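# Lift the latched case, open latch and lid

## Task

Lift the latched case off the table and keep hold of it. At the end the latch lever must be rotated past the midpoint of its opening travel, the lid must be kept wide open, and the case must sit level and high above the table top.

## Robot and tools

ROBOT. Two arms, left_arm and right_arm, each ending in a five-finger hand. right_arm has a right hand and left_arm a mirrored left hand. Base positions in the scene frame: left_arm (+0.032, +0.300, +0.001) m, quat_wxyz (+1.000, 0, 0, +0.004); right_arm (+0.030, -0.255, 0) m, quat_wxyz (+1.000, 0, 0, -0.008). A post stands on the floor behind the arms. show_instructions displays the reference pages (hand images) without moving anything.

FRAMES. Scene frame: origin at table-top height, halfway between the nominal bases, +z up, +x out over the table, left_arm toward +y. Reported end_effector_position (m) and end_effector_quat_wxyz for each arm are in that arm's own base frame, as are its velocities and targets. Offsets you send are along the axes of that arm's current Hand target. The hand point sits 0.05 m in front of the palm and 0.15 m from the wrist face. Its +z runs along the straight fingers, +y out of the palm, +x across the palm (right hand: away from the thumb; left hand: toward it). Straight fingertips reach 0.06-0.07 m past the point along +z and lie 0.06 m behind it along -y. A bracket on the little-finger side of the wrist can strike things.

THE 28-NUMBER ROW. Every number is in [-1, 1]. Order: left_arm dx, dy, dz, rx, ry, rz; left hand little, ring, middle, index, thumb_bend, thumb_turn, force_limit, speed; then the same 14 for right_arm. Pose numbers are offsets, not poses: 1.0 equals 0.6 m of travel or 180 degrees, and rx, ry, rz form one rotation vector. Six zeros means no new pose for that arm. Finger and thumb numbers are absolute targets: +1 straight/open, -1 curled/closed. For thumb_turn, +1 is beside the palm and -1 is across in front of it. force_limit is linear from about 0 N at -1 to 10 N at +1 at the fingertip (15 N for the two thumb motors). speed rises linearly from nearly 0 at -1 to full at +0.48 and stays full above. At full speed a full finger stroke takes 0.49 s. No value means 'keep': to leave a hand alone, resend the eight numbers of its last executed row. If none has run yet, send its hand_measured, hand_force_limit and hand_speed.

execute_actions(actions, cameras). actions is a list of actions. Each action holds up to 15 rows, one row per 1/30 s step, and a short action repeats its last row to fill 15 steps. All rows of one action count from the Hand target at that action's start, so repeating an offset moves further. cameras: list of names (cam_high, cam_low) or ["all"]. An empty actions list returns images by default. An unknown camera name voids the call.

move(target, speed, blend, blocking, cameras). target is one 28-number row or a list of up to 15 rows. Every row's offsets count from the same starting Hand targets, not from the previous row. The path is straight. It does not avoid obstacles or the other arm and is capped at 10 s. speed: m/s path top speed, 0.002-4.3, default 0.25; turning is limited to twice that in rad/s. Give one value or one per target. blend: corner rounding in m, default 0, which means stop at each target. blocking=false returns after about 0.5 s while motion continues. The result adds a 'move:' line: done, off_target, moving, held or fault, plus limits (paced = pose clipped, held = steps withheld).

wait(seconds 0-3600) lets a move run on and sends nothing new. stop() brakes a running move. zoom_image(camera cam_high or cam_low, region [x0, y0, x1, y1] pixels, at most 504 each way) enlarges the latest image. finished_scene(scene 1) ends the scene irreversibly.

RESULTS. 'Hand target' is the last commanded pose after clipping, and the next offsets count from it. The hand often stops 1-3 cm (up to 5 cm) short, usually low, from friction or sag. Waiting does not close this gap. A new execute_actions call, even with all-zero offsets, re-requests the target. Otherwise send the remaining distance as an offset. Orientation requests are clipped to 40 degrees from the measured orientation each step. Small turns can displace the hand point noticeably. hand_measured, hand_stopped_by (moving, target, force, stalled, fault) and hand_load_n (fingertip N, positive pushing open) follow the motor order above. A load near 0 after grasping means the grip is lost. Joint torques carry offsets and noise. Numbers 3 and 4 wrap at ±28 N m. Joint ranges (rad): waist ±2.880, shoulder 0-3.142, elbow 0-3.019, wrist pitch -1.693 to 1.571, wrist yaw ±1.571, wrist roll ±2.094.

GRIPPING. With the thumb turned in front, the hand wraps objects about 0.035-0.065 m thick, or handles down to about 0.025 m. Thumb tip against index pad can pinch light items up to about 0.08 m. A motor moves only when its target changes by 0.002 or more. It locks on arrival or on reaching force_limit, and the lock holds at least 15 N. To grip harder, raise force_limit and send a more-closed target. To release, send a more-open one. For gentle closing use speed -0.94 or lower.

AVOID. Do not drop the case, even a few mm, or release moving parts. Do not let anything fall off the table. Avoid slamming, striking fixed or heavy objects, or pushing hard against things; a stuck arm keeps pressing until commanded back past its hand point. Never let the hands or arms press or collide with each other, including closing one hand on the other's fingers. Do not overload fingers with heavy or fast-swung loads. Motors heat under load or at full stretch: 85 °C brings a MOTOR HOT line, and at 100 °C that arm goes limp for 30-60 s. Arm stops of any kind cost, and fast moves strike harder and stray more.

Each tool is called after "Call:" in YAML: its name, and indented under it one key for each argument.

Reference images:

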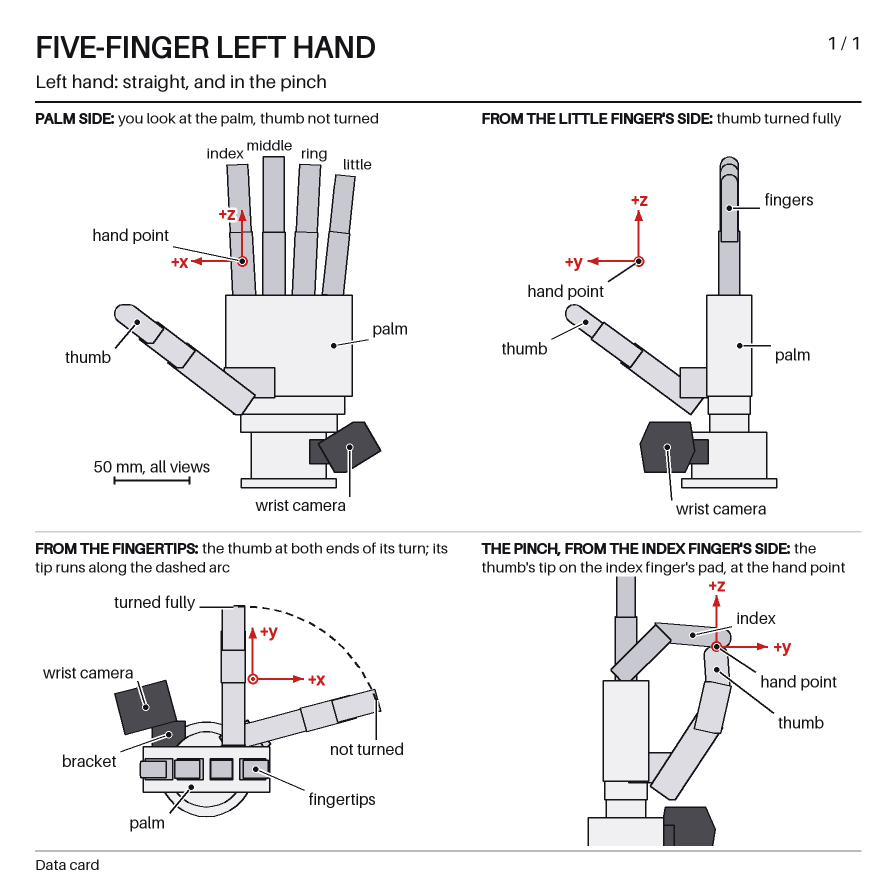

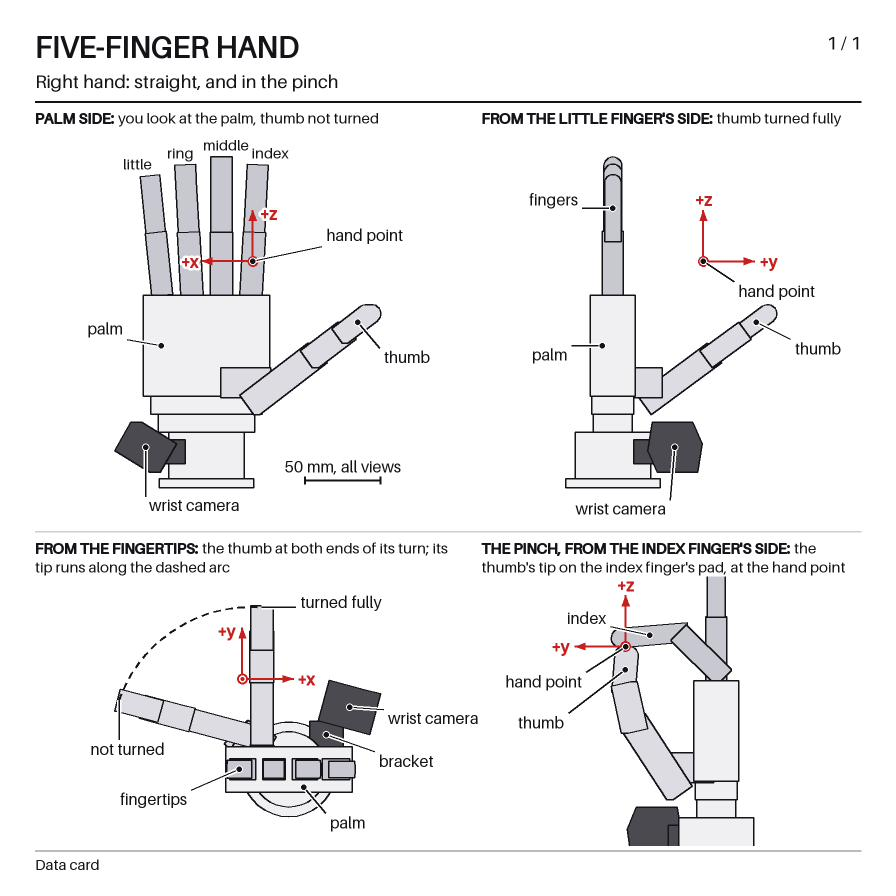

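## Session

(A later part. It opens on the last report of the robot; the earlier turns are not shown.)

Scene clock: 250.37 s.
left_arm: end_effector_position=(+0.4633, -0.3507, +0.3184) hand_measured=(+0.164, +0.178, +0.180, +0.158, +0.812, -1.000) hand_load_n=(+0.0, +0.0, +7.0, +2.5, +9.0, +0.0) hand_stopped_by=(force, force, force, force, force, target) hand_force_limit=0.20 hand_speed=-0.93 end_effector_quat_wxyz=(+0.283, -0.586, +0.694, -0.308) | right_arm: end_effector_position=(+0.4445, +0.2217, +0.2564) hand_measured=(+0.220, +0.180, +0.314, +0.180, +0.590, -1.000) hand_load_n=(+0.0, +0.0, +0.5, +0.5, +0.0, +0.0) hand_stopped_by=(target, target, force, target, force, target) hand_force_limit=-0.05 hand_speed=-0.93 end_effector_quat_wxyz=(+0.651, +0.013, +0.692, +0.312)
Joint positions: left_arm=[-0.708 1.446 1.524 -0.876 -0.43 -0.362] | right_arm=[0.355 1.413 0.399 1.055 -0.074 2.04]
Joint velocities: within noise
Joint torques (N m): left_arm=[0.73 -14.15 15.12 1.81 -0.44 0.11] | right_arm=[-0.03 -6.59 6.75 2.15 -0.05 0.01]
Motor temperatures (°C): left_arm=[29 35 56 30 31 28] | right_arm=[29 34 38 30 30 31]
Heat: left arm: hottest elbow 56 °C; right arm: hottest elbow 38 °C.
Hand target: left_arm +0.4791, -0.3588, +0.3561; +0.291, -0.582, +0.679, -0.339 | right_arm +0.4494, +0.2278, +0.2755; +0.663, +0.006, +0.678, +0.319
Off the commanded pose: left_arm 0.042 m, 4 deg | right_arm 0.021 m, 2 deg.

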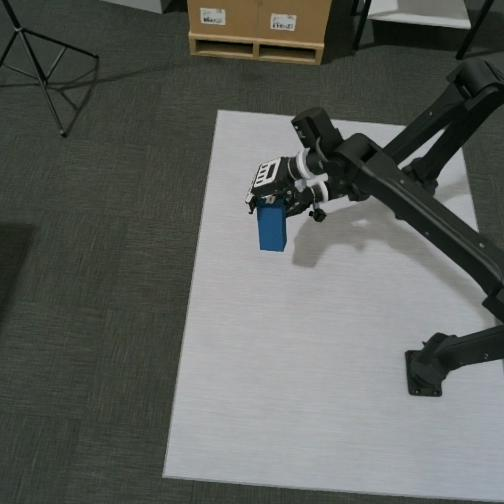

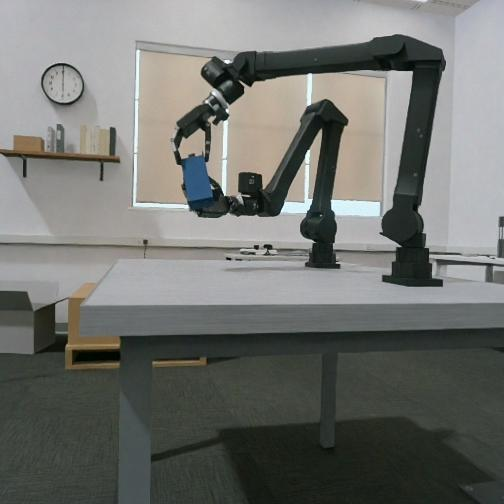

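Call:
execute_actions:
  actions:
    - [[0,0,0,0,0,0,0.16,0.1,0.07,0.12,0.7,-1,0.2,-0.93,0,0,0,0,0,0,0.5,0.5,0.5,0.5,1,-1,-0.6,-0.8]]
  cameras: ["cam_high","cam_low"]

Call:
wait:
  seconds: 1.0

Call:
zoom_image:
  camera: "cam_low"
  region: [150, 120, 240, 220]

Call:
zoom_image:
  camera: "cam_high"
  region: [240, 170, 320, 260]

Scene clock: 272.47 s.
left_arm: end_effector_position=(+0.4637, -0.3501, +0.3184) hand_measured=(+0.164, +0.178, +0.180, +0.158, +0.812, -1.000) hand_load_n=(+0.0, +0.0, +7.5, +3.0, +9.0, +0.5) hand_stopped_by=(force, force, force, force, force, target) hand_force_limit=0.20 hand_speed=-0.93 end_effector_quat_wxyz=(+0.283, -0.586, +0.694, -0.308) | right_arm: end_effector_position=(+0.4442, +0.2220, +0.2564) hand_measured=(+0.500, +0.500, +0.500, +0.500, +1.000, -1.000) hand_load_n=(+0.0, +0.0, +0.0, +0.0, +0.0, -0.5) hand_stopped_by=(target, target, target, target, target, target) hand_force_limit=-0.60 hand_speed=-0.80 end_effector_quat_wxyz=(+0.650, +0.012, +0.692, +0.313)
Joint positions: left_arm=[-0.707 1.446 1.524 -0.876 -0.43 -0.362] | right_arm=[0.355 1.413 0.399 1.055 -0.076 2.04]
Joint torques (N m): left_arm=[0.67 -14.15 15.1 1.83 -0.42 0.11] | right_arm=[-0.09 -6.59 6.76 2.15 0.03 0]
Motor temperatures (°C): left_arm=[29 35 56 30 30 28] | right_arm=[29 34 38 29 29 31]
Heat: left arm: hottest elbow 56 °C; right arm: hottest elbow 38 °C.
Hand target: left_arm +0.4792, -0.3586, +0.3561; +0.291, -0.582, +0.679, -0.339 | right_arm +0.4493, +0.2278, +0.2755; +0.663, +0.006, +0.678, +0.319
Off the commanded pose: left_arm 0.042 m, 4 deg | right_arm 0.021 m, 2 deg.

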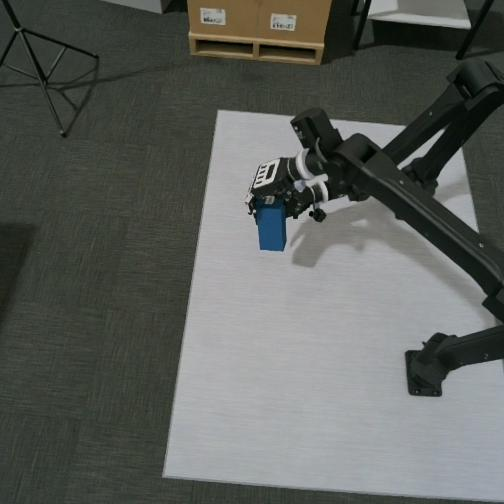

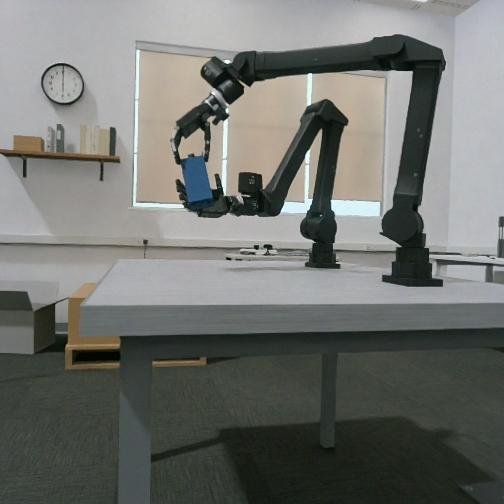

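Scene clock: 273.47 s.
left_arm: end_effector_position=(+0.4637, -0.3501, +0.3184) hand_measured=(+0.164, +0.178, +0.180, +0.158, +0.812, -1.000) hand_load_n=(+0.0, +0.0, +7.5, +3.5, +9.0, +0.5) hand_stopped_by=(force, force, force, force, force, target) hand_force_limit=0.20 hand_speed=-0.93 end_effector_quat_wxyz=(+0.283, -0.586, +0.694, -0.308) | right_arm: end_effector_position=(+0.4442, +0.2220, +0.2564) hand_measured=(+0.500, +0.500, +0.500, +0.500, +1.000, -1.000) hand_load_n=(+0.0, +0.0, +0.0, +0.0, +0.0, +0.0) hand_stopped_by=(target, target, target, target, target, target) hand_force_limit=-0.60 hand_speed=-0.80 end_effector_quat_wxyz=(+0.650, +0.012, +0.692, +0.313)
Joint positions: left_arm=[-0.707 1.446 1.524 -0.876 -0.43 -0.362] | right_arm=[0.355 1.413 0.399 1.055 -0.076 2.04]
Joint torques (N m): left_arm=[0.62 -14.15 15.09 1.83 -0.42 0.11] | right_arm=[-0.09 -6.59 6.75 2.15 0.02 0.01]
Motor temperatures (°C): left_arm=[29 35 56 30 30 28] | right_arm=[29 34 38 29 29 31]
Heat: left arm: hottest elbow 56 °C; right arm: hottest elbow 38 °C.
Hand target: left_arm +0.4792, -0.3586, +0.3561; +0.291, -0.582, +0.679, -0.339 | right_arm +0.4493, +0.2278, +0.2755; +0.663, +0.006, +0.678, +0.319
Off the commanded pose: left_arm 0.042 m, 4 deg | right_arm 0.021 m, 2 deg.
wait: 1.00 s; at rest by 0.17 s

Scaled by 5.040.
This view is cut from an older image: the scene may have changed since it was taken.

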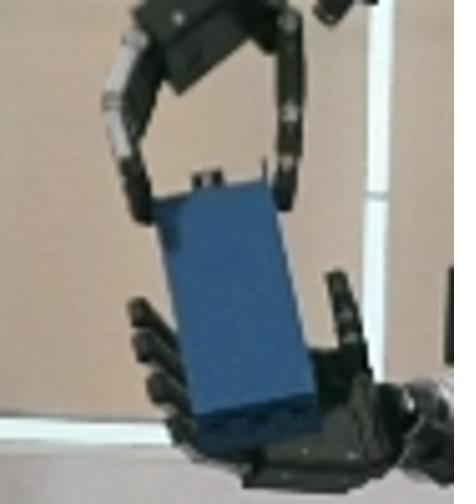

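Scaled by 5.600.
This view is cut from an older image: the scene may have changed since it was taken.

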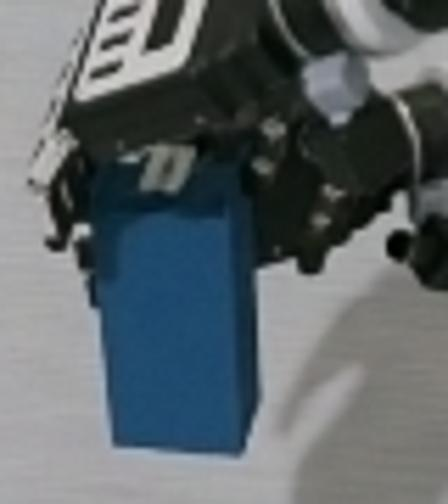

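Call:
move:
  target: [0,0,0,0,0,0,0.16,0.1,0.07,0.12,0.7,-1,0.2,-0.93,0,0.0173,0.013,0,0,0,0.5,0.5,0.5,0.5,1,-1,-0.6,-0.8]
  speed: 0.05
  cameras: ["cam_high","cam_low"]

Call:
zoom_image:
  camera: "cam_low"
  region: [150, 120, 240, 220]

Call:
zoom_image:
  camera: "cam_high"
  region: [240, 170, 320, 260]

Scene clock: 283.03 s.
left_arm: end_effector_position=(+0.4637, -0.3501, +0.3184) hand_measured=(+0.164, +0.178, +0.180, +0.158, +0.812, -1.000) hand_load_n=(+0.0, +0.0, +7.5, +3.0, +9.0, +0.5) hand_stopped_by=(force, force, force, force, force, target) hand_force_limit=0.20 hand_speed=-0.93 end_effector_quat_wxyz=(+0.283, -0.586, +0.694, -0.308) | right_arm: end_effector_position=(+0.4464, +0.2342, +0.2626) hand_measured=(+0.500, +0.500, +0.500, +0.500, +1.000, -1.000) hand_load_n=(+0.0, +0.0, +0.0, +0.0, +0.0, +0.0) hand_stopped_by=(target, target, target, target, target, target) hand_force_limit=-0.60 hand_speed=-0.80 end_effector_quat_wxyz=(+0.651, +0.010, +0.691, +0.315)
Joint positions: left_arm=[-0.707 1.446 1.524 -0.876 -0.43 -0.362] | right_arm=[0.386 1.411 0.421 1.036 -0.05 2.04]
Joint torques (N m): left_arm=[0.62 -14.15 15.1 1.83 -0.42 0.11] | right_arm=[-0.21 -6.71 6.9 1.96 0.19 -0.02]
Motor temperatures (°C): left_arm=[29 35 57 30 30 28] | right_arm=[29 34 38 29 29 31]
Heat: left arm: hottest elbow 57 °C; right arm: hottest elbow 38 °C.
Hand target: left_arm +0.4792, -0.3586, +0.3561; +0.291, -0.582, +0.679, -0.339 | right_arm +0.4521, +0.2393, +0.2808; +0.663, +0.006, +0.678, +0.319
Off the commanded pose: left_arm 0.042 m, 4 deg | right_arm 0.020 m, 2 deg.
move: off_target (right_arm)

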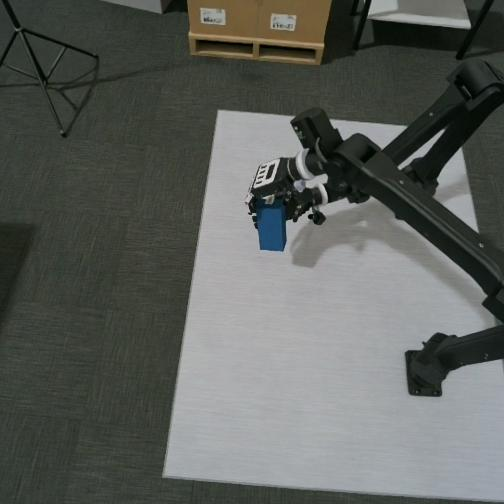

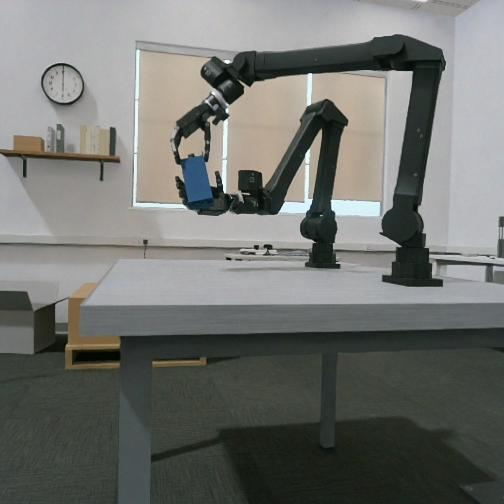

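Scaled by 5.040.

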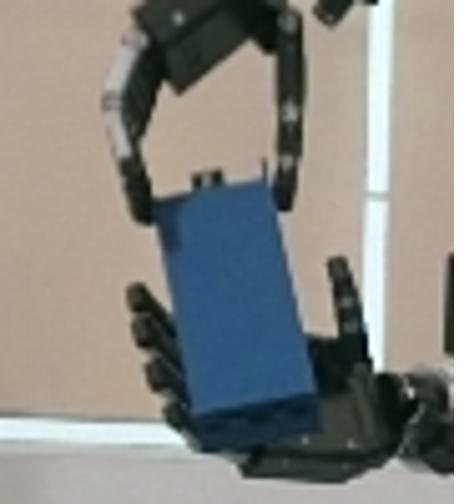

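Scaled by 5.600.

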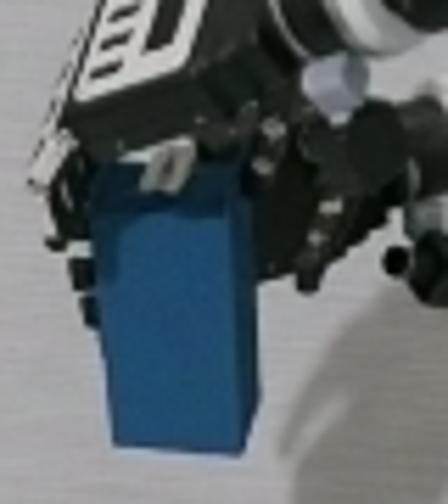

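Call:
execute_actions:
  actions:
    - [[0,0,0,0,0,0,0.16,0.1,0.07,0.12,0.7,-1,0.2,-0.93,0,0,0,0,0,0,0.36,0.36,0.36,0.36,0.7,-1,-0.7,-0.93]]
    - [[0,0,0,0,0,0,0.16,0.1,0.07,0.12,0.7,-1,0.2,-0.93,0,0,0,0,0,0,0.3,0.3,0.3,0.3,0.5,-1,-0.7,-0.93]]
  cameras: []

Call:
wait:
  seconds: 1.5

Scene clock: 288.77 s.
left_arm: end_effector_position=(+0.4635, -0.3505, +0.3184) hand_measured=(+0.164, +0.178, +0.180, +0.158, +0.812, -1.000) hand_load_n=(+0.0, +0.0, +7.0, +3.0, +9.5, +1.0) hand_stopped_by=(force, force, force, force, force, target) hand_force_limit=0.20 hand_speed=-0.93 end_effector_quat_wxyz=(+0.282, -0.586, +0.694, -0.308) | right_arm: end_effector_position=(+0.4476, +0.2331, +0.2613) hand_measured=(+0.344, +0.330, +0.304, +0.300, +0.666, -1.000) hand_load_n=(+0.0, +0.5, +2.5, +0.0, +2.5, +0.0) hand_stopped_by=(force, force, force, target, force, target) hand_force_limit=-0.70 hand_speed=-0.93 end_effector_quat_wxyz=(+0.650, +0.013, +0.692, +0.312)
Joint positions: left_arm=[-0.707 1.446 1.524 -0.876 -0.428 -0.362] | right_arm=[0.386 1.411 0.421 1.031 -0.043 2.04]
Joint torques (N m): left_arm=[0.67 -14.15 15.09 1.83 -0.52 0.11] | right_arm=[-0.09 -6.71 6.89 2.18 -0.07 -0.02]
Motor temperatures (°C): left_arm=[29 35 57 30 30 28] | right_arm=[29 34 39 29 29 30]
Heat: left arm: hottest elbow 57 °C; right arm: hottest elbow 39 °C.
Hand target: left_arm +0.4792, -0.3587, +0.3561; +0.291, -0.582, +0.679, -0.339 | right_arm +0.4521, +0.2393, +0.2808; +0.663, +0.006, +0.678, +0.319
Off the commanded pose: left_arm 0.042 m, 4 deg | right_arm 0.021 m, 2 deg.

Scene clock: 290.27 s.
left_arm: end_effector_position=(+0.4635, -0.3505, +0.3184) hand_measured=(+0.164, +0.178, +0.180, +0.158, +0.812, -1.000) hand_load_n=(+0.0, +0.0, +7.0, +3.5, +9.5, +1.0) hand_stopped_by=(force, force, force, force, force, target) hand_force_limit=0.20 hand_speed=-0.93 end_effector_quat_wxyz=(+0.282, -0.586, +0.694, -0.308) | right_arm: end_effector_position=(+0.4476, +0.2331, +0.2613) hand_measured=(+0.344, +0.330, +0.304, +0.300, +0.666, -1.000) hand_load_n=(+0.0, +0.5, +3.0, +0.0, +2.5, +0.0) hand_stopped_by=(force, force, force, target, force, target) hand_force_limit=-0.70 hand_speed=-0.93 end_effector_quat_wxyz=(+0.650, +0.013, +0.692, +0.312)
Joint positions: left_arm=[-0.707 1.446 1.524 -0.876 -0.428 -0.362] | right_arm=[0.386 1.411 0.421 1.031 -0.043 2.04]
Joint torques (N m): left_arm=[0.67 -14.15 15.1 1.83 -0.52 0.11] | right_arm=[-0.09 -6.71 6.89 2.18 -0.07 -0.02]
Motor temperatures (°C): left_arm=[29 35 57 30 30 28] | right_arm=[29 34 39 29 29 30]
Heat: left arm: hottest elbow 57 °C; right arm: hottest elbow 39 °C.
Hand target: left_arm +0.4792, -0.3587, +0.3561; +0.291, -0.582, +0.679, -0.339 | right_arm +0.4521, +0.2393, +0.2808; +0.663, +0.006, +0.678, +0.319
Off the commanded pose: left_arm 0.042 m, 4 deg | right_arm 0.021 m, 2 deg.
wait: 1.50 s; at rest by 0.17 s

Call:
execute_actions:
  actions:
    - [[0,0,0,0,0,0,0.16,0.1,0.07,0.12,0.7,-1,0.2,-0.93,0,0,0,0,0,0,0.344,0.33,0.22,0.22,0.4,-1,-0.5,-0.93]]
    - [[0,0,0,0,0,0,0.16,0.1,0.07,0.12,0.7,-1,0.2,-0.93,0,0,0,0,0,0,0.27,0.25,0.2,0.2,0.3,-1,-0.4,-0.93]]
  cameras: []

Call:
wait:
  seconds: 1.5

Scene clock: 292.73 s.
left_arm: end_effector_position=(+0.4634, -0.3506, +0.3184) hand_measured=(+0.164, +0.178, +0.180, +0.158, +0.812, -1.000) hand_load_n=(+0.0, +0.0, +8.5, +1.5, +8.5, +1.0) hand_stopped_by=(force, force, force, force, force, target) hand_force_limit=0.20 hand_speed=-0.93 end_effector_quat_wxyz=(+0.282, -0.586, +0.694, -0.308) | right_arm: end_effector_position=(+0.4475, +0.2333, +0.2610) hand_measured=(+0.306, +0.306, +0.294, +0.284, +0.664, -1.000) hand_load_n=(+2.5, +2.0, +1.5, +2.0, +6.5, +0.0) hand_stopped_by=(force, force, force, force, force, target) hand_force_limit=-0.40 hand_speed=-0.93 end_effector_quat_wxyz=(+0.651, +0.012, +0.693, +0.311)
Joint positions: left_arm=[-0.707 1.446 1.524 -0.876 -0.427 -0.362] | right_arm=[0.386 1.411 0.421 1.031 -0.042 2.036]
Joint torques (N m): left_arm=[0.62 -14.15 15.12 1.83 -0.54 0.11] | right_arm=[-0.09 -6.71 6.87 2.18 -0.09 0.03]
Motor temperatures (°C): left_arm=[29 35 57 30 30 28] | right_arm=[29 34 39 29 29 30]
Heat: left arm: hottest elbow 57 °C; right arm: hottest elbow 39 °C.
Hand target: left_arm +0.4792, -0.3587, +0.3561; +0.291, -0.582, +0.679, -0.339 | right_arm +0.4521, +0.2393, +0.2808; +0.663, +0.006, +0.678, +0.319
Off the commanded pose: left_arm 0.042 m, 4 deg | right_arm 0.021 m, 2 deg.

Scene clock: 294.23 s.
left_arm: end_effector_position=(+0.4634, -0.3506, +0.3184) hand_measured=(+0.164, +0.178, +0.180, +0.158, +0.812, -1.000) hand_load_n=(+0.0, +0.0, +8.5, +1.0, +8.5, +1.0) hand_stopped_by=(force, force, force, force, force, target) hand_force_limit=0.20 hand_speed=-0.93 end_effector_quat_wxyz=(+0.282, -0.586, +0.694, -0.308) | right_arm: end_effector_position=(+0.4475, +0.2333, +0.2610) hand_measured=(+0.306, +0.306, +0.294, +0.284, +0.664, -1.000) hand_load_n=(+2.5, +2.0, +1.5, +2.0, +6.5, +0.0) hand_stopped_by=(force, force, force, force, force, target) hand_force_limit=-0.40 hand_speed=-0.93 end_effector_quat_wxyz=(+0.651, +0.012, +0.693, +0.311)
Joint positions: left_arm=[-0.707 1.446 1.524 -0.876 -0.427 -0.362] | right_arm=[0.386 1.411 0.421 1.031 -0.042 2.036]
Joint torques (N m): left_arm=[0.67 -14.15 15.1 1.83 -0.54 0.11] | right_arm=[-0.09 -6.71 6.87 2.19 -0.09 0.03]
Motor temperatures (°C): left_arm=[29 35 57 30 30 28] | right_arm=[29 35 39 29 29 30]
Heat: left arm: hottest elbow 57 °C; right arm: hottest elbow 39 °C.
Hand target: left_arm +0.4792, -0.3587, +0.3561; +0.291, -0.582, +0.679, -0.339 | right_arm +0.4521, +0.2393, +0.2808; +0.663, +0.006, +0.678, +0.319
Off the commanded pose: left_arm 0.042 m, 4 deg | right_arm 0.021 m, 2 deg.
wait: 1.50 s; at rest by 0.17 s

Call:
execute_actions:
  actions:
    - [[0,0,0,0,0,0,0.16,0.1,0.07,0.12,0.7,-1,0.2,-0.93,0,0,0,0,0,0,0.25,0.24,0.18,0.16,0.5,-1,-0.3,-0.93]]
  cameras: []

Call:
wait:
  seconds: 1.0

Scene clock: 296.07 s.
left_arm: end_effector_position=(+0.4634, -0.3506, +0.3184) hand_measured=(+0.164, +0.178, +0.180, +0.158, +0.812, -1.000) hand_load_n=(+0.0, +0.0, +9.5, +0.0, +8.5, +1.0) hand_stopped_by=(force, force, force, force, force, target) hand_force_limit=0.20 hand_speed=-0.93 end_effector_quat_wxyz=(+0.282, -0.586, +0.694, -0.308) | right_arm: end_effector_position=(+0.4476, +0.2335, +0.2606) hand_measured=(+0.274, +0.280, +0.270, +0.272, +0.664, -1.000) hand_load_n=(+3.5, +3.0, +4.0, +3.0, +11.0, +0.5) hand_stopped_by=(force, force, force, force, force, target) hand_force_limit=-0.30 hand_speed=-0.93 end_effector_quat_wxyz=(+0.651, +0.011, +0.693, +0.309)
Joint positions: left_arm=[-0.707 1.446 1.524 -0.876 -0.427 -0.362] | right_arm=[0.386 1.411 0.421 1.029 -0.042 2.031]
Joint torques (N m): left_arm=[0.67 -14.1 15.1 1.83 -0.54 0.11] | right_arm=[-0.09 -6.71 6.87 2.25 -0.11 0.07]
Motor temperatures (°C): left_arm=[29 35 57 30 30 28] | right_arm=[29 35 39 29 29 30]
Heat: left arm: hottest elbow 57 °C; right arm: hottest elbow 39 °C.
Hand target: left_arm +0.4792, -0.3587, +0.3561; +0.291, -0.582, +0.679, -0.339 | right_arm +0.4521, +0.2394, +0.2808; +0.663, +0.006, +0.678, +0.319
Off the commanded pose: left_arm 0.042 m, 4 deg | right_arm 0.022 m, 2 deg.

Scene clock: 297.07 s.
left_arm: end_effector_position=(+0.4634, -0.3506, +0.3184) hand_measured=(+0.164, +0.178, +0.180, +0.158, +0.812, -1.000) hand_load_n=(+0.0, +0.5, +9.5, +0.0, +8.0, +0.5) hand_stopped_by=(force, force, force, force, force, target) hand_force_limit=0.20 hand_speed=-0.93 end_effector_quat_wxyz=(+0.282, -0.586, +0.694, -0.308) | right_arm: end_effector_position=(+0.4476, +0.2335, +0.2606) hand_measured=(+0.274, +0.280, +0.270, +0.272, +0.664, -1.000) hand_load_n=(+3.5, +3.0, +4.0, +3.0, +11.0, +0.5) hand_stopped_by=(force, force, force, force, force, target) hand_force_limit=-0.30 hand_speed=-0.93 end_effector_quat_wxyz=(+0.651, +0.011, +0.693, +0.309)
Joint positions: left_arm=[-0.707 1.446 1.524 -0.876 -0.427 -0.362] | right_arm=[0.386 1.411 0.421 1.029 -0.042 2.031]
Joint torques (N m): left_arm=[0.67 -14.1 15.1 1.83 -0.54 0.11] | right_arm=[-0.09 -6.71 6.87 2.24 -0.11 0.07]
Motor temperatures (°C): left_arm=[29 35 57 30 30 28] | right_arm=[29 35 39 29 29 30]
Heat: left arm: hottest elbow 57 °C; right arm: hottest elbow 39 °C.
Hand target: left_arm +0.4792, -0.3587, +0.3561; +0.291, -0.582, +0.679, -0.339 | right_arm +0.4521, +0.2394, +0.2808; +0.663, +0.006, +0.678, +0.319
Off the commanded pose: left_arm 0.042 m, 4 deg | right_arm 0.022 m, 2 deg.
wait: 1.00 s; at rest by 0.17 s

Call:
wait:
  seconds: 0
  cameras: ["all"]

Call:
zoom_image:
  camera: "cam_low"
  region: [150, 120, 240, 220]

Call:
zoom_image:
  camera: "cam_high"
  region: [240, 170, 320, 260]

Scene clock: 298.57 s.
left_arm: end_effector_position=(+0.4634, -0.3506, +0.3184) hand_measured=(+0.164, +0.178, +0.180, +0.158, +0.812, -1.000) hand_load_n=(+0.0, +0.0, +9.5, +0.0, +8.5, +0.5) hand_stopped_by=(force, force, force, force, force, target) hand_force_limit=0.20 hand_speed=-0.93 end_effector_quat_wxyz=(+0.282, -0.586, +0.694, -0.308) | right_arm: end_effector_position=(+0.4476, +0.2335, +0.2606) hand_measured=(+0.274, +0.280, +0.270, +0.272, +0.664, -1.000) hand_load_n=(+3.5, +3.0, +4.0, +3.0, +11.0, +0.5) hand_stopped_by=(force, force, force, force, force, target) hand_force_limit=-0.30 hand_speed=-0.93 end_effector_quat_wxyz=(+0.651, +0.011, +0.693, +0.309)
Joint positions: left_arm=[-0.707 1.446 1.524 -0.876 -0.427 -0.362] | right_arm=[0.386 1.411 0.421 1.029 -0.042 2.031]
Joint torques (N m): left_arm=[0.67 -14.15 15.1 1.83 -0.54 0.11] | right_arm=[-0.09 -6.71 6.89 2.24 -0.11 0.07]
Motor temperatures (°C): left_arm=[29 35 57 30 30 28] | right_arm=[29 35 39 29 29 30]
Heat: left arm: hottest elbow 57 °C; right arm: hottest elbow 39 °C.
Hand target: left_arm +0.4792, -0.3587, +0.3561; +0.291, -0.582, +0.679, -0.339 | right_arm +0.4521, +0.2394, +0.2808; +0.663, +0.006, +0.678, +0.319
Off the commanded pose: left_arm 0.042 m, 4 deg | right_arm 0.022 m, 2 deg.

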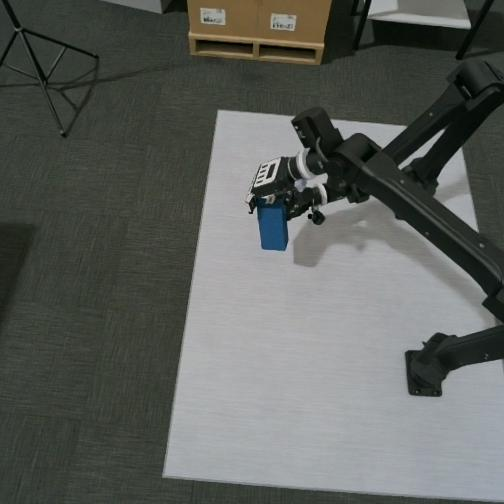

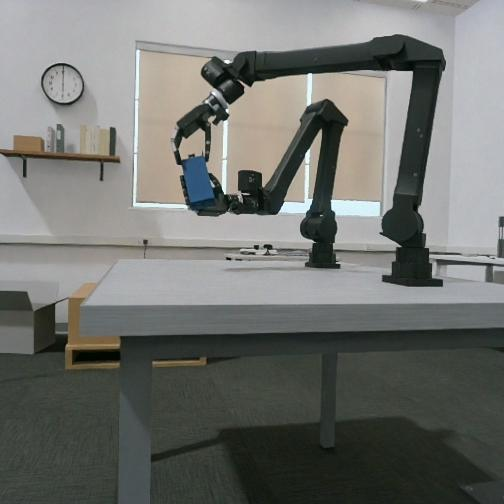

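Scaled by 5.040.

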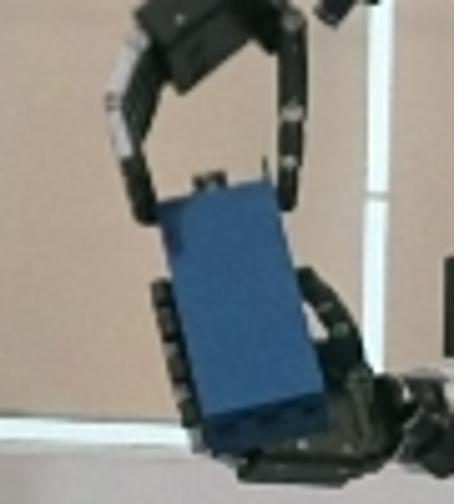

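Scaled by 5.600.

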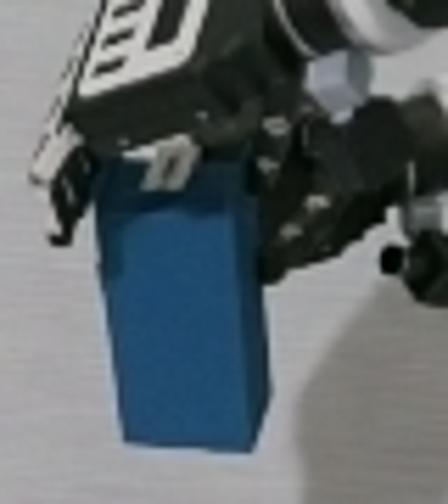

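Call:
execute_actions:
  actions:
    - [[0,0,0,0,0,0,0.3,0.3,0.3,0.3,0.95,-1,0.2,-0.93,0,0,0,0,0,0,0.25,0.24,0.18,0.16,0.5,-1,-0.3,-0.93]]
  cameras: []

Call:
wait:
  seconds: 1.5
  cameras: ["all"]

Call:
zoom_image:
  camera: "cam_low"
  region: [150, 120, 240, 220]

Scene clock: 301.47 s.
left_arm: end_effector_position=(+0.4652, -0.3519, +0.3246) hand_measured=(+0.300, +0.300, +0.300, +0.300, +0.950, -1.000) hand_load_n=(+0.0, +0.0, +0.0, +0.0, +0.0, +0.0) hand_stopped_by=(target, target, target, target, target, target) hand_force_limit=0.20 hand_speed=-0.93 end_effector_quat_wxyz=(+0.283, -0.586, +0.692, -0.313) | right_arm: end_effector_position=(+0.4472, +0.2341, +0.2602) hand_measured=(+0.274, +0.280, +0.270, +0.272, +0.664, -1.000) hand_load_n=(+2.0, +1.5, +4.0, +4.0, +11.0, +2.5) hand_stopped_by=(force, force, force, force, force, target) hand_force_limit=-0.30 hand_speed=-0.93 end_effector_quat_wxyz=(+0.650, +0.009, +0.693, +0.310)
Joint positions: left_arm=[-0.707 1.446 1.536 -0.876 -0.428 -0.362] | right_arm=[0.386 1.411 0.421 1.028 -0.046 2.031]
Joint torques (N m): left_arm=[0.67 -14.04 14.35 1.83 -0.51 0.11] | right_arm=[-0.09 -6.71 6.87 2.29 0.02 0.07]
Motor temperatures (°C): left_arm=[29 35 57 30 30 28] | right_arm=[29 35 39 29 29 30]
Heat: left arm: hottest elbow 57 °C; right arm: hottest elbow 39 °C.
Hand target: left_arm +0.4792, -0.3587, +0.3562; +0.291, -0.582, +0.679, -0.340 | right_arm +0.4521, +0.2394, +0.2808; +0.663, +0.006, +0.678, +0.319
Off the commanded pose: left_arm 0.035 m, 4 deg | right_arm 0.022 m, 3 deg.

Scene clock: 302.97 s.
left_arm: end_effector_position=(+0.4652, -0.3519, +0.3246) hand_measured=(+0.300, +0.300, +0.300, +0.300, +0.950, -1.000) hand_load_n=(+0.0, +0.0, +0.0, +0.0, +0.0, +0.0) hand_stopped_by=(target, target, target, target, target, target) hand_force_limit=0.20 hand_speed=-0.93 end_effector_quat_wxyz=(+0.283, -0.586, +0.692, -0.313) | right_arm: end_effector_position=(+0.4472, +0.2341, +0.2602) hand_measured=(+0.274, +0.280, +0.270, +0.272, +0.664, -1.000) hand_load_n=(+2.0, +1.0, +4.0, +3.5, +11.0, +2.5) hand_stopped_by=(force, force, force, force, force, target) hand_force_limit=-0.30 hand_speed=-0.93 end_effector_quat_wxyz=(+0.650, +0.009, +0.693, +0.310)
Joint positions: left_arm=[-0.707 1.446 1.536 -0.876 -0.428 -0.362] | right_arm=[0.386 1.411 0.421 1.028 -0.046 2.031]
Joint torques (N m): left_arm=[0.67 -14.04 14.35 1.83 -0.5 0.11] | right_arm=[-0.09 -6.71 6.87 2.28 0.02 0.07]
Motor temperatures (°C): left_arm=[29 35 57 30 30 28] | right_arm=[29 35 39 29 29 30]
Heat: left arm: hottest elbow 57 °C; right arm: hottest elbow 39 °C.
Hand target: left_arm +0.4792, -0.3587, +0.3562; +0.291, -0.582, +0.679, -0.340 | right_arm +0.4521, +0.2394, +0.2808; +0.663, +0.006, +0.678, +0.319
Off the commanded pose: left_arm 0.035 m, 4 deg | right_arm 0.022 m, 3 deg.
wait: 1.50 s; at rest by 0.17 s

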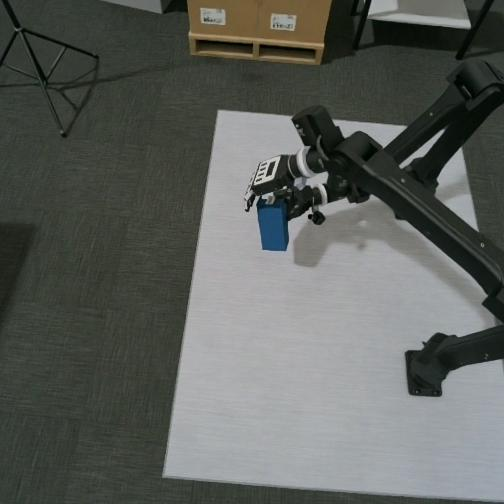

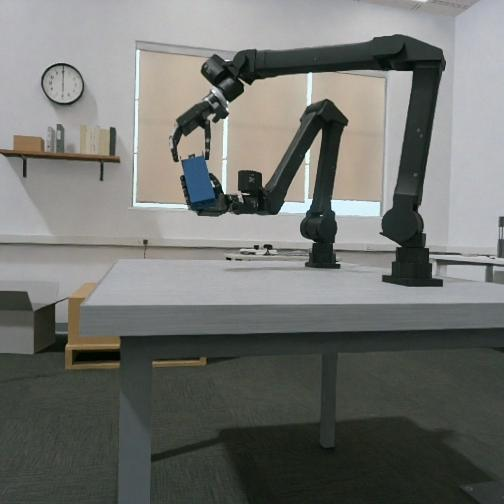

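Scaled by 5.040.

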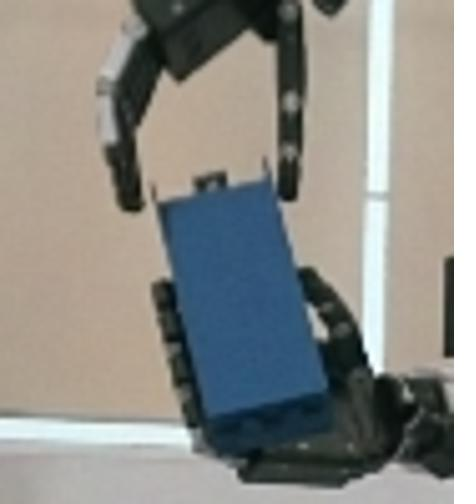

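Call:
move:
  target: [0,-0.16,-0.12,0,0,0,0.45,0.45,0.45,0.45,1,-1,0.2,-0.8,0,0,0,0,0,0,0.25,0.24,0.18,0.16,0.5,-1,-0.3,-0.93]
  speed: 0.1
  cameras: ["cam_high","cam_low"]

Call:
zoom_image:
  camera: "cam_low"
  region: [150, 120, 240, 220]

Call:
zoom_image:
  camera: "cam_high"
  region: [240, 170, 320, 260]

Scene clock: 306.50 s.
left_arm: end_effector_position=(+0.4739, -0.3594, +0.4561) hand_measured=(+0.450, +0.450, +0.450, +0.450, +1.000, -1.000) hand_load_n=(+0.0, +0.0, +0.0, +0.0, +0.0, +0.0) hand_stopped_by=(target, target, target, target, target, target) hand_force_limit=0.20 hand_speed=-0.80 end_effector_quat_wxyz=(+0.285, -0.585, +0.685, -0.327) | right_arm: end_effector_position=(+0.4472, +0.2341, +0.2602) hand_measured=(+0.274, +0.280, +0.270, +0.272, +0.664, -1.000) hand_load_n=(+2.0, +1.0, +4.0, +4.0, +10.5, +3.0) hand_stopped_by=(force, force, force, force, force, target) hand_force_limit=-0.30 hand_speed=-0.93 end_effector_quat_wxyz=(+0.650, +0.009, +0.693, +0.310)
Joint positions: left_arm=[-0.707 1.552 1.998 -1.201 -0.428 -0.362] | right_arm=[0.386 1.411 0.421 1.028 -0.046 2.031]
Joint torques (N m): left_arm=[0.67 -14.51 13.07 1.17 -0.47 0.11] | right_arm=[-0.09 -6.77 6.87 2.29 0.02 0.07]
Motor temperatures (°C): left_arm=[29 35 57 30 30 28] | right_arm=[29 35 39 29 29 30]
Heat: left arm: hottest elbow 57 °C; right arm: hottest elbow 39 °C.
Hand target: left_arm +0.4793, -0.3587, +0.4761; +0.291, -0.582, +0.679, -0.339 | right_arm +0.4521, +0.2394, +0.2808; +0.663, +0.006, +0.678, +0.319
Off the commanded pose: left_arm 0.021 m, 2 deg | right_arm 0.022 m, 3 deg.
move: off_target (left_arm)

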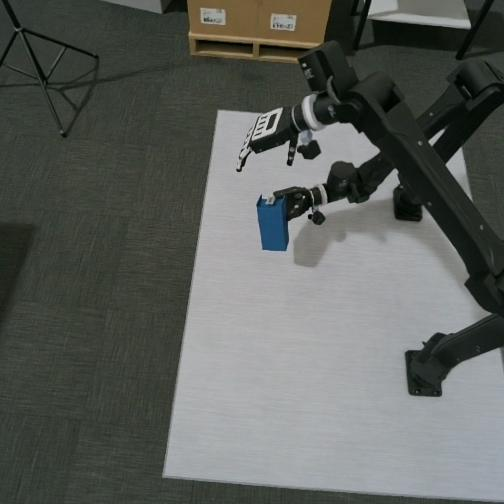

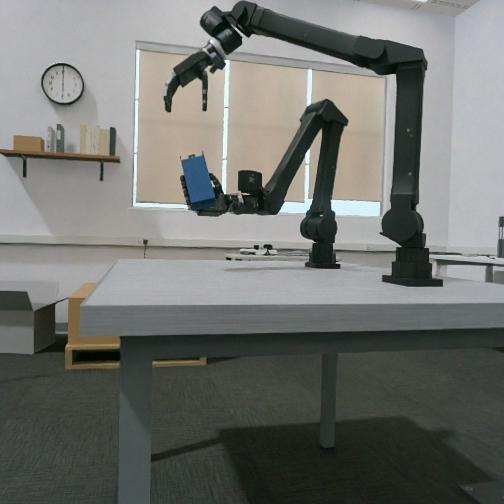

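Scaled by 5.040.

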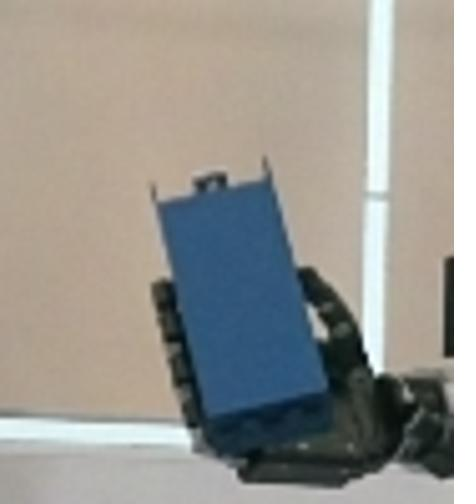

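Scaled by 5.600.

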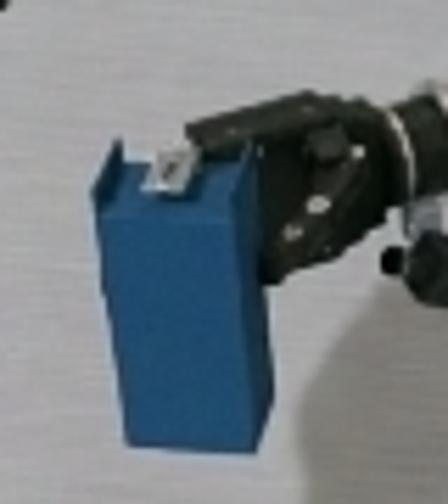

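Call:
zoom_image:
  camera: "cam_high"
  region: [252, 188, 292, 228]

Call:
zoom_image:
  camera: "cam_low"
  region: [172, 145, 212, 185]

Scaled by 12.600.

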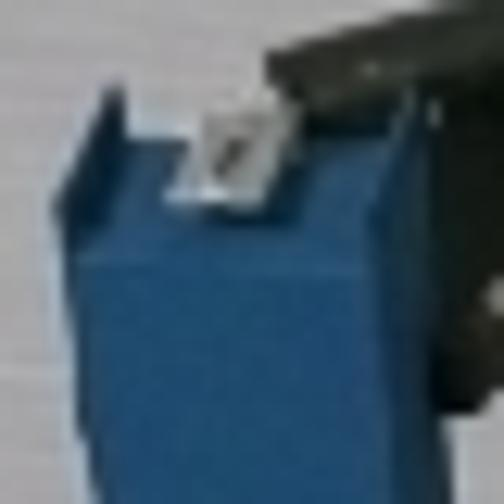

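Scaled by 12.600.

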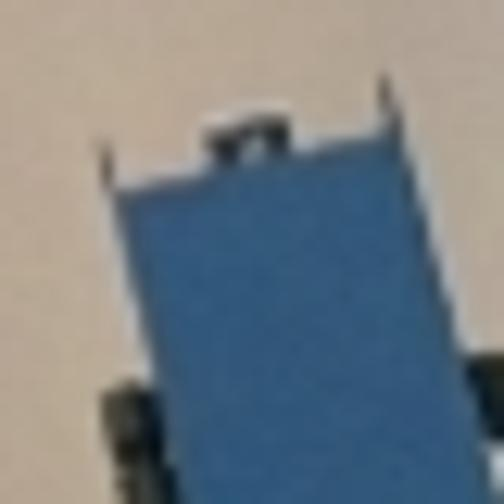

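Call:
move:
  target: [-0.398,0.159,-0.211,0,0,0,0.45,0.45,0.45,0.45,1,-1,0.2,-0.8,0,0,0,0,0,0,0.25,0.24,0.18,0.16,0.5,-1,-0.3,-0.93]
  speed: 0.3

Call:
move:
  target: [0,0,0,0,0,0,0.45,0.45,0.45,0.45,1,-1,0.2,-0.8,-0.298,0.147,0.027,0,0,0,0.25,0.24,0.18,0.16,0.5,-1,-0.3,-0.93]
  speed: 0.1
  cameras: ["cam_high","cam_low"]

Scene clock: 318.83 s.
left_arm: end_effector_position=(+0.3592, -0.0976, +0.4819) hand_measured=(+0.450, +0.450, +0.450, +0.450, +1.000, -1.000) hand_load_n=(+0.0, +0.0, +0.0, +0.0, +0.0, +0.0) hand_stopped_by=(target, target, target, target, target, target) hand_force_limit=0.20 hand_speed=-0.80 end_effector_quat_wxyz=(+0.294, -0.587, +0.670, -0.346) | right_arm: end_effector_position=(+0.4472, +0.2341, +0.2602) hand_measured=(+0.274, +0.280, +0.270, +0.272, +0.664, -1.000) hand_load_n=(+2.0, +1.5, +4.0, +4.0, +10.5, +3.0) hand_stopped_by=(force, force, force, force, force, target) hand_force_limit=-0.30 hand_speed=-0.93 end_effector_quat_wxyz=(+0.650, +0.009, +0.693, +0.310)
Joint positions: left_arm=[-0.194 0.976 1.544 -1.196 -0.037 -0.042] | right_arm=[0.386 1.411 0.421 1.028 -0.046 2.031]
Joint torques (N m): left_arm=[-0.09 -5.36 8.23 1.44 -0.04 0.16] | right_arm=[-0.09 -6.77 6.87 2.28 0.02 0.07]
Motor temperatures (°C): left_arm=[29 36 56 30 30 28] | right_arm=[28 35 39 29 29 30]
Heat: left arm: hottest elbow 56 °C; right arm: hottest elbow 39 °C.
Hand target: left_arm +0.3591, -0.0985, +0.4757; +0.291, -0.582, +0.679, -0.339 | right_arm +0.4521, +0.2394, +0.2808; +0.663, +0.006, +0.678, +0.319
Off the commanded pose: left_arm 0.006 m, 1 deg | right_arm 0.022 m, 3 deg.
move: done

Scene clock: 321.37 s.
left_arm: end_effector_position=(+0.3591, -0.0976, +0.4819) hand_measured=(+0.450, +0.450, +0.450, +0.450, +1.000, -1.000) hand_load_n=(+0.0, +0.0, +0.0, +0.0, +0.0, +0.0) hand_stopped_by=(target, target, target, target, target, target) hand_force_limit=0.20 hand_speed=-0.80 end_effector_quat_wxyz=(+0.294, -0.587, +0.671, -0.346) | right_arm: end_effector_position=(+0.4533, +0.2367, +0.4394) hand_measured=(+0.274, +0.280, +0.270, +0.272, +0.664, -1.000) hand_load_n=(+1.5, +1.0, +4.0, +4.0, +10.5, +2.5) hand_stopped_by=(force, force, force, force, force, target) hand_force_limit=-0.30 hand_speed=-0.93 end_effector_quat_wxyz=(+0.643, +0.010, +0.702, +0.307)
Joint positions: left_arm=[-0.194 0.976 1.544 -1.196 -0.037 -0.041] | right_arm=[0.386 1.006 0.726 0.294 -0.046 2.031]
Joint torques (N m): left_arm=[-0.09 -5.3 8.21 1.43 -0.04 0.15] | right_arm=[-0.15 -5.25 11.33 2.29 0.03 0.08]
Motor temperatures (°C): left_arm=[29 36 55 30 30 28] | right_arm=[28 35 39 29 29 30]
Heat: left arm: hottest elbow 55 °C; right arm: hottest elbow 39 °C.
Hand target: left_arm +0.3591, -0.0985, +0.4757; +0.291, -0.582, +0.679, -0.339 | right_arm +0.4519, +0.2395, +0.4808; +0.663, +0.006, +0.678, +0.319
Off the commanded pose: left_arm 0.006 m, 1 deg | right_arm 0.042 m, 4 deg.
move: off_target (right_arm)

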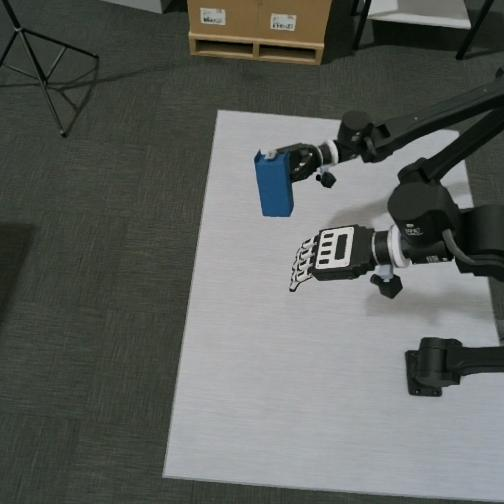

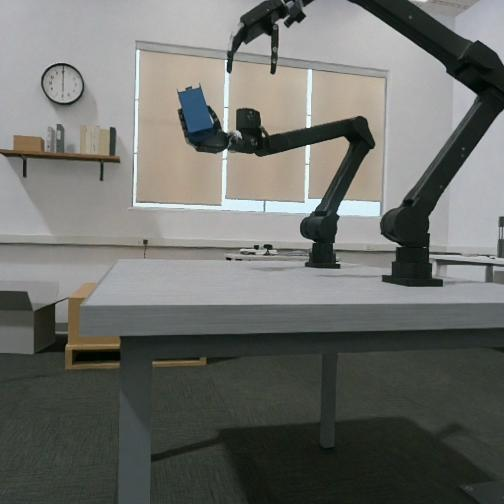

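Call:
move:
  target: [-0.222,0.122,-0.162,0,0,0,0.45,0.45,0.45,0.45,1,-1,0.2,-0.8,-0.077,0.206,0.084,0,0,-0.278,0.25,0.24,0.18,0.16,0.5,-1,-0.3,-0.93]
  speed: 0.15
  cameras: ["cam_high","cam_low"]

Scene clock: 331.90 s.
left_arm: end_effector_position=(+0.2608, +0.0509, +0.4713) hand_measured=(+0.450, +0.450, +0.450, +0.450, +1.000, -1.000) hand_load_n=(+0.0, +0.0, +0.0, +0.0, +0.0, +0.0) hand_stopped_by=(target, target, target, target, target, target) hand_force_limit=0.20 hand_speed=-0.80 end_effector_quat_wxyz=(+0.286, -0.588, +0.676, -0.341) | right_arm: end_effector_position=(+0.4541, +0.3373, +0.5410) hand_measured=(+0.274, +0.280, +0.270, +0.272, +0.664, -1.000) hand_load_n=(+2.0, +1.0, +3.5, +3.5, +11.0, +2.5) hand_stopped_by=(force, force, force, force, force, target) hand_force_limit=-0.30 hand_speed=-0.93 end_effector_quat_wxyz=(+0.715, -0.289, +0.637, +0.006)
Joint positions: left_arm=[0.6 0.851 1.496 -1.451 0.579 0.501] | right_arm=[0.566 1.094 1.181 -0.065 0.131 1.15]
Joint torques (N m): left_arm=[0.56 -3.08 9.09 1.1 0.39 0.15] | right_arm=[-0.09 -5.66 12.01 2.32 0.16 0.02]
Heat: left arm: hottest elbow 53 °C; right arm: hottest elbow 40 °C.
Hand target: left_arm +0.2593, +0.0518, +0.4756; +0.291, -0.582, +0.679, -0.339 | right_arm +0.4518, +0.3396, +0.5806; +0.735, -0.281, +0.617, +0.009
Off the commanded pose: left_arm 0.005 m, 1 deg | right_arm 0.040 m, 3 deg.
move: off_target (right_arm)

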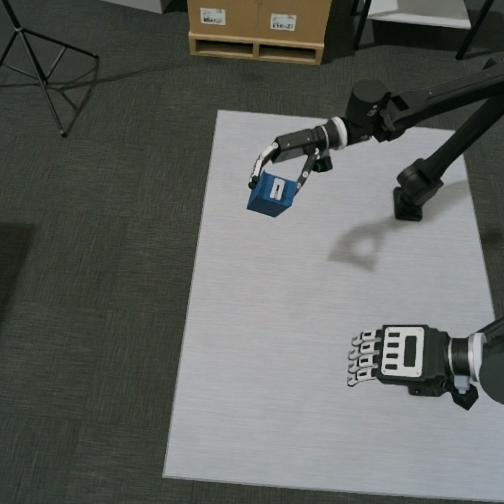

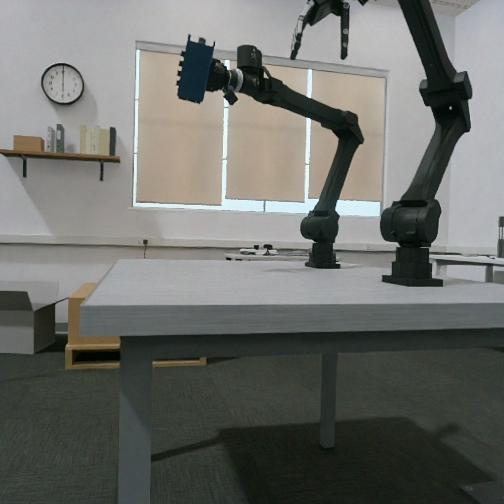

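Call:
zoom_image:
  camera: "cam_high"
  region: [240, 160, 304, 224]

Call:
zoom_image:
  camera: "cam_high"
  region: [262, 172, 294, 204]

Call:
zoom_image:
  camera: "cam_low"
  region: [170, 25, 234, 115]

Scaled by 7.875.

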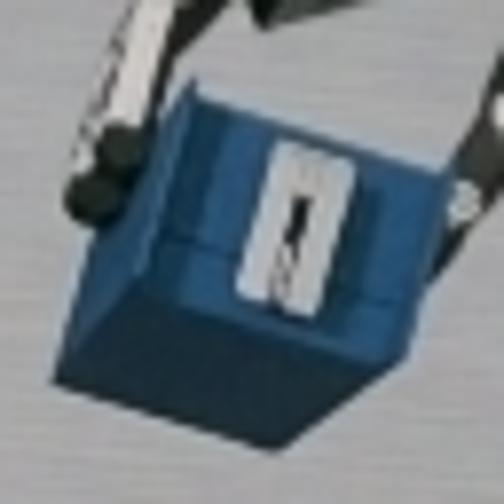

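Scaled by 15.750.

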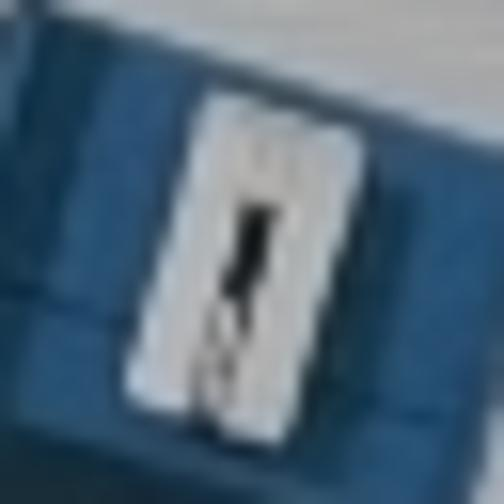

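Scaled by 5.600.

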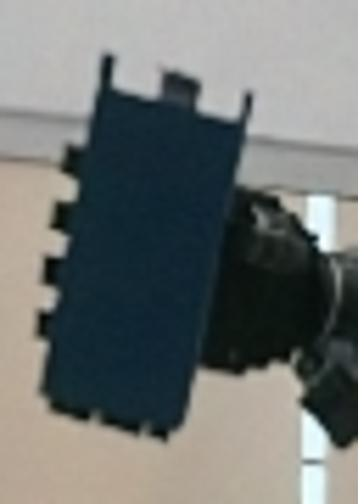

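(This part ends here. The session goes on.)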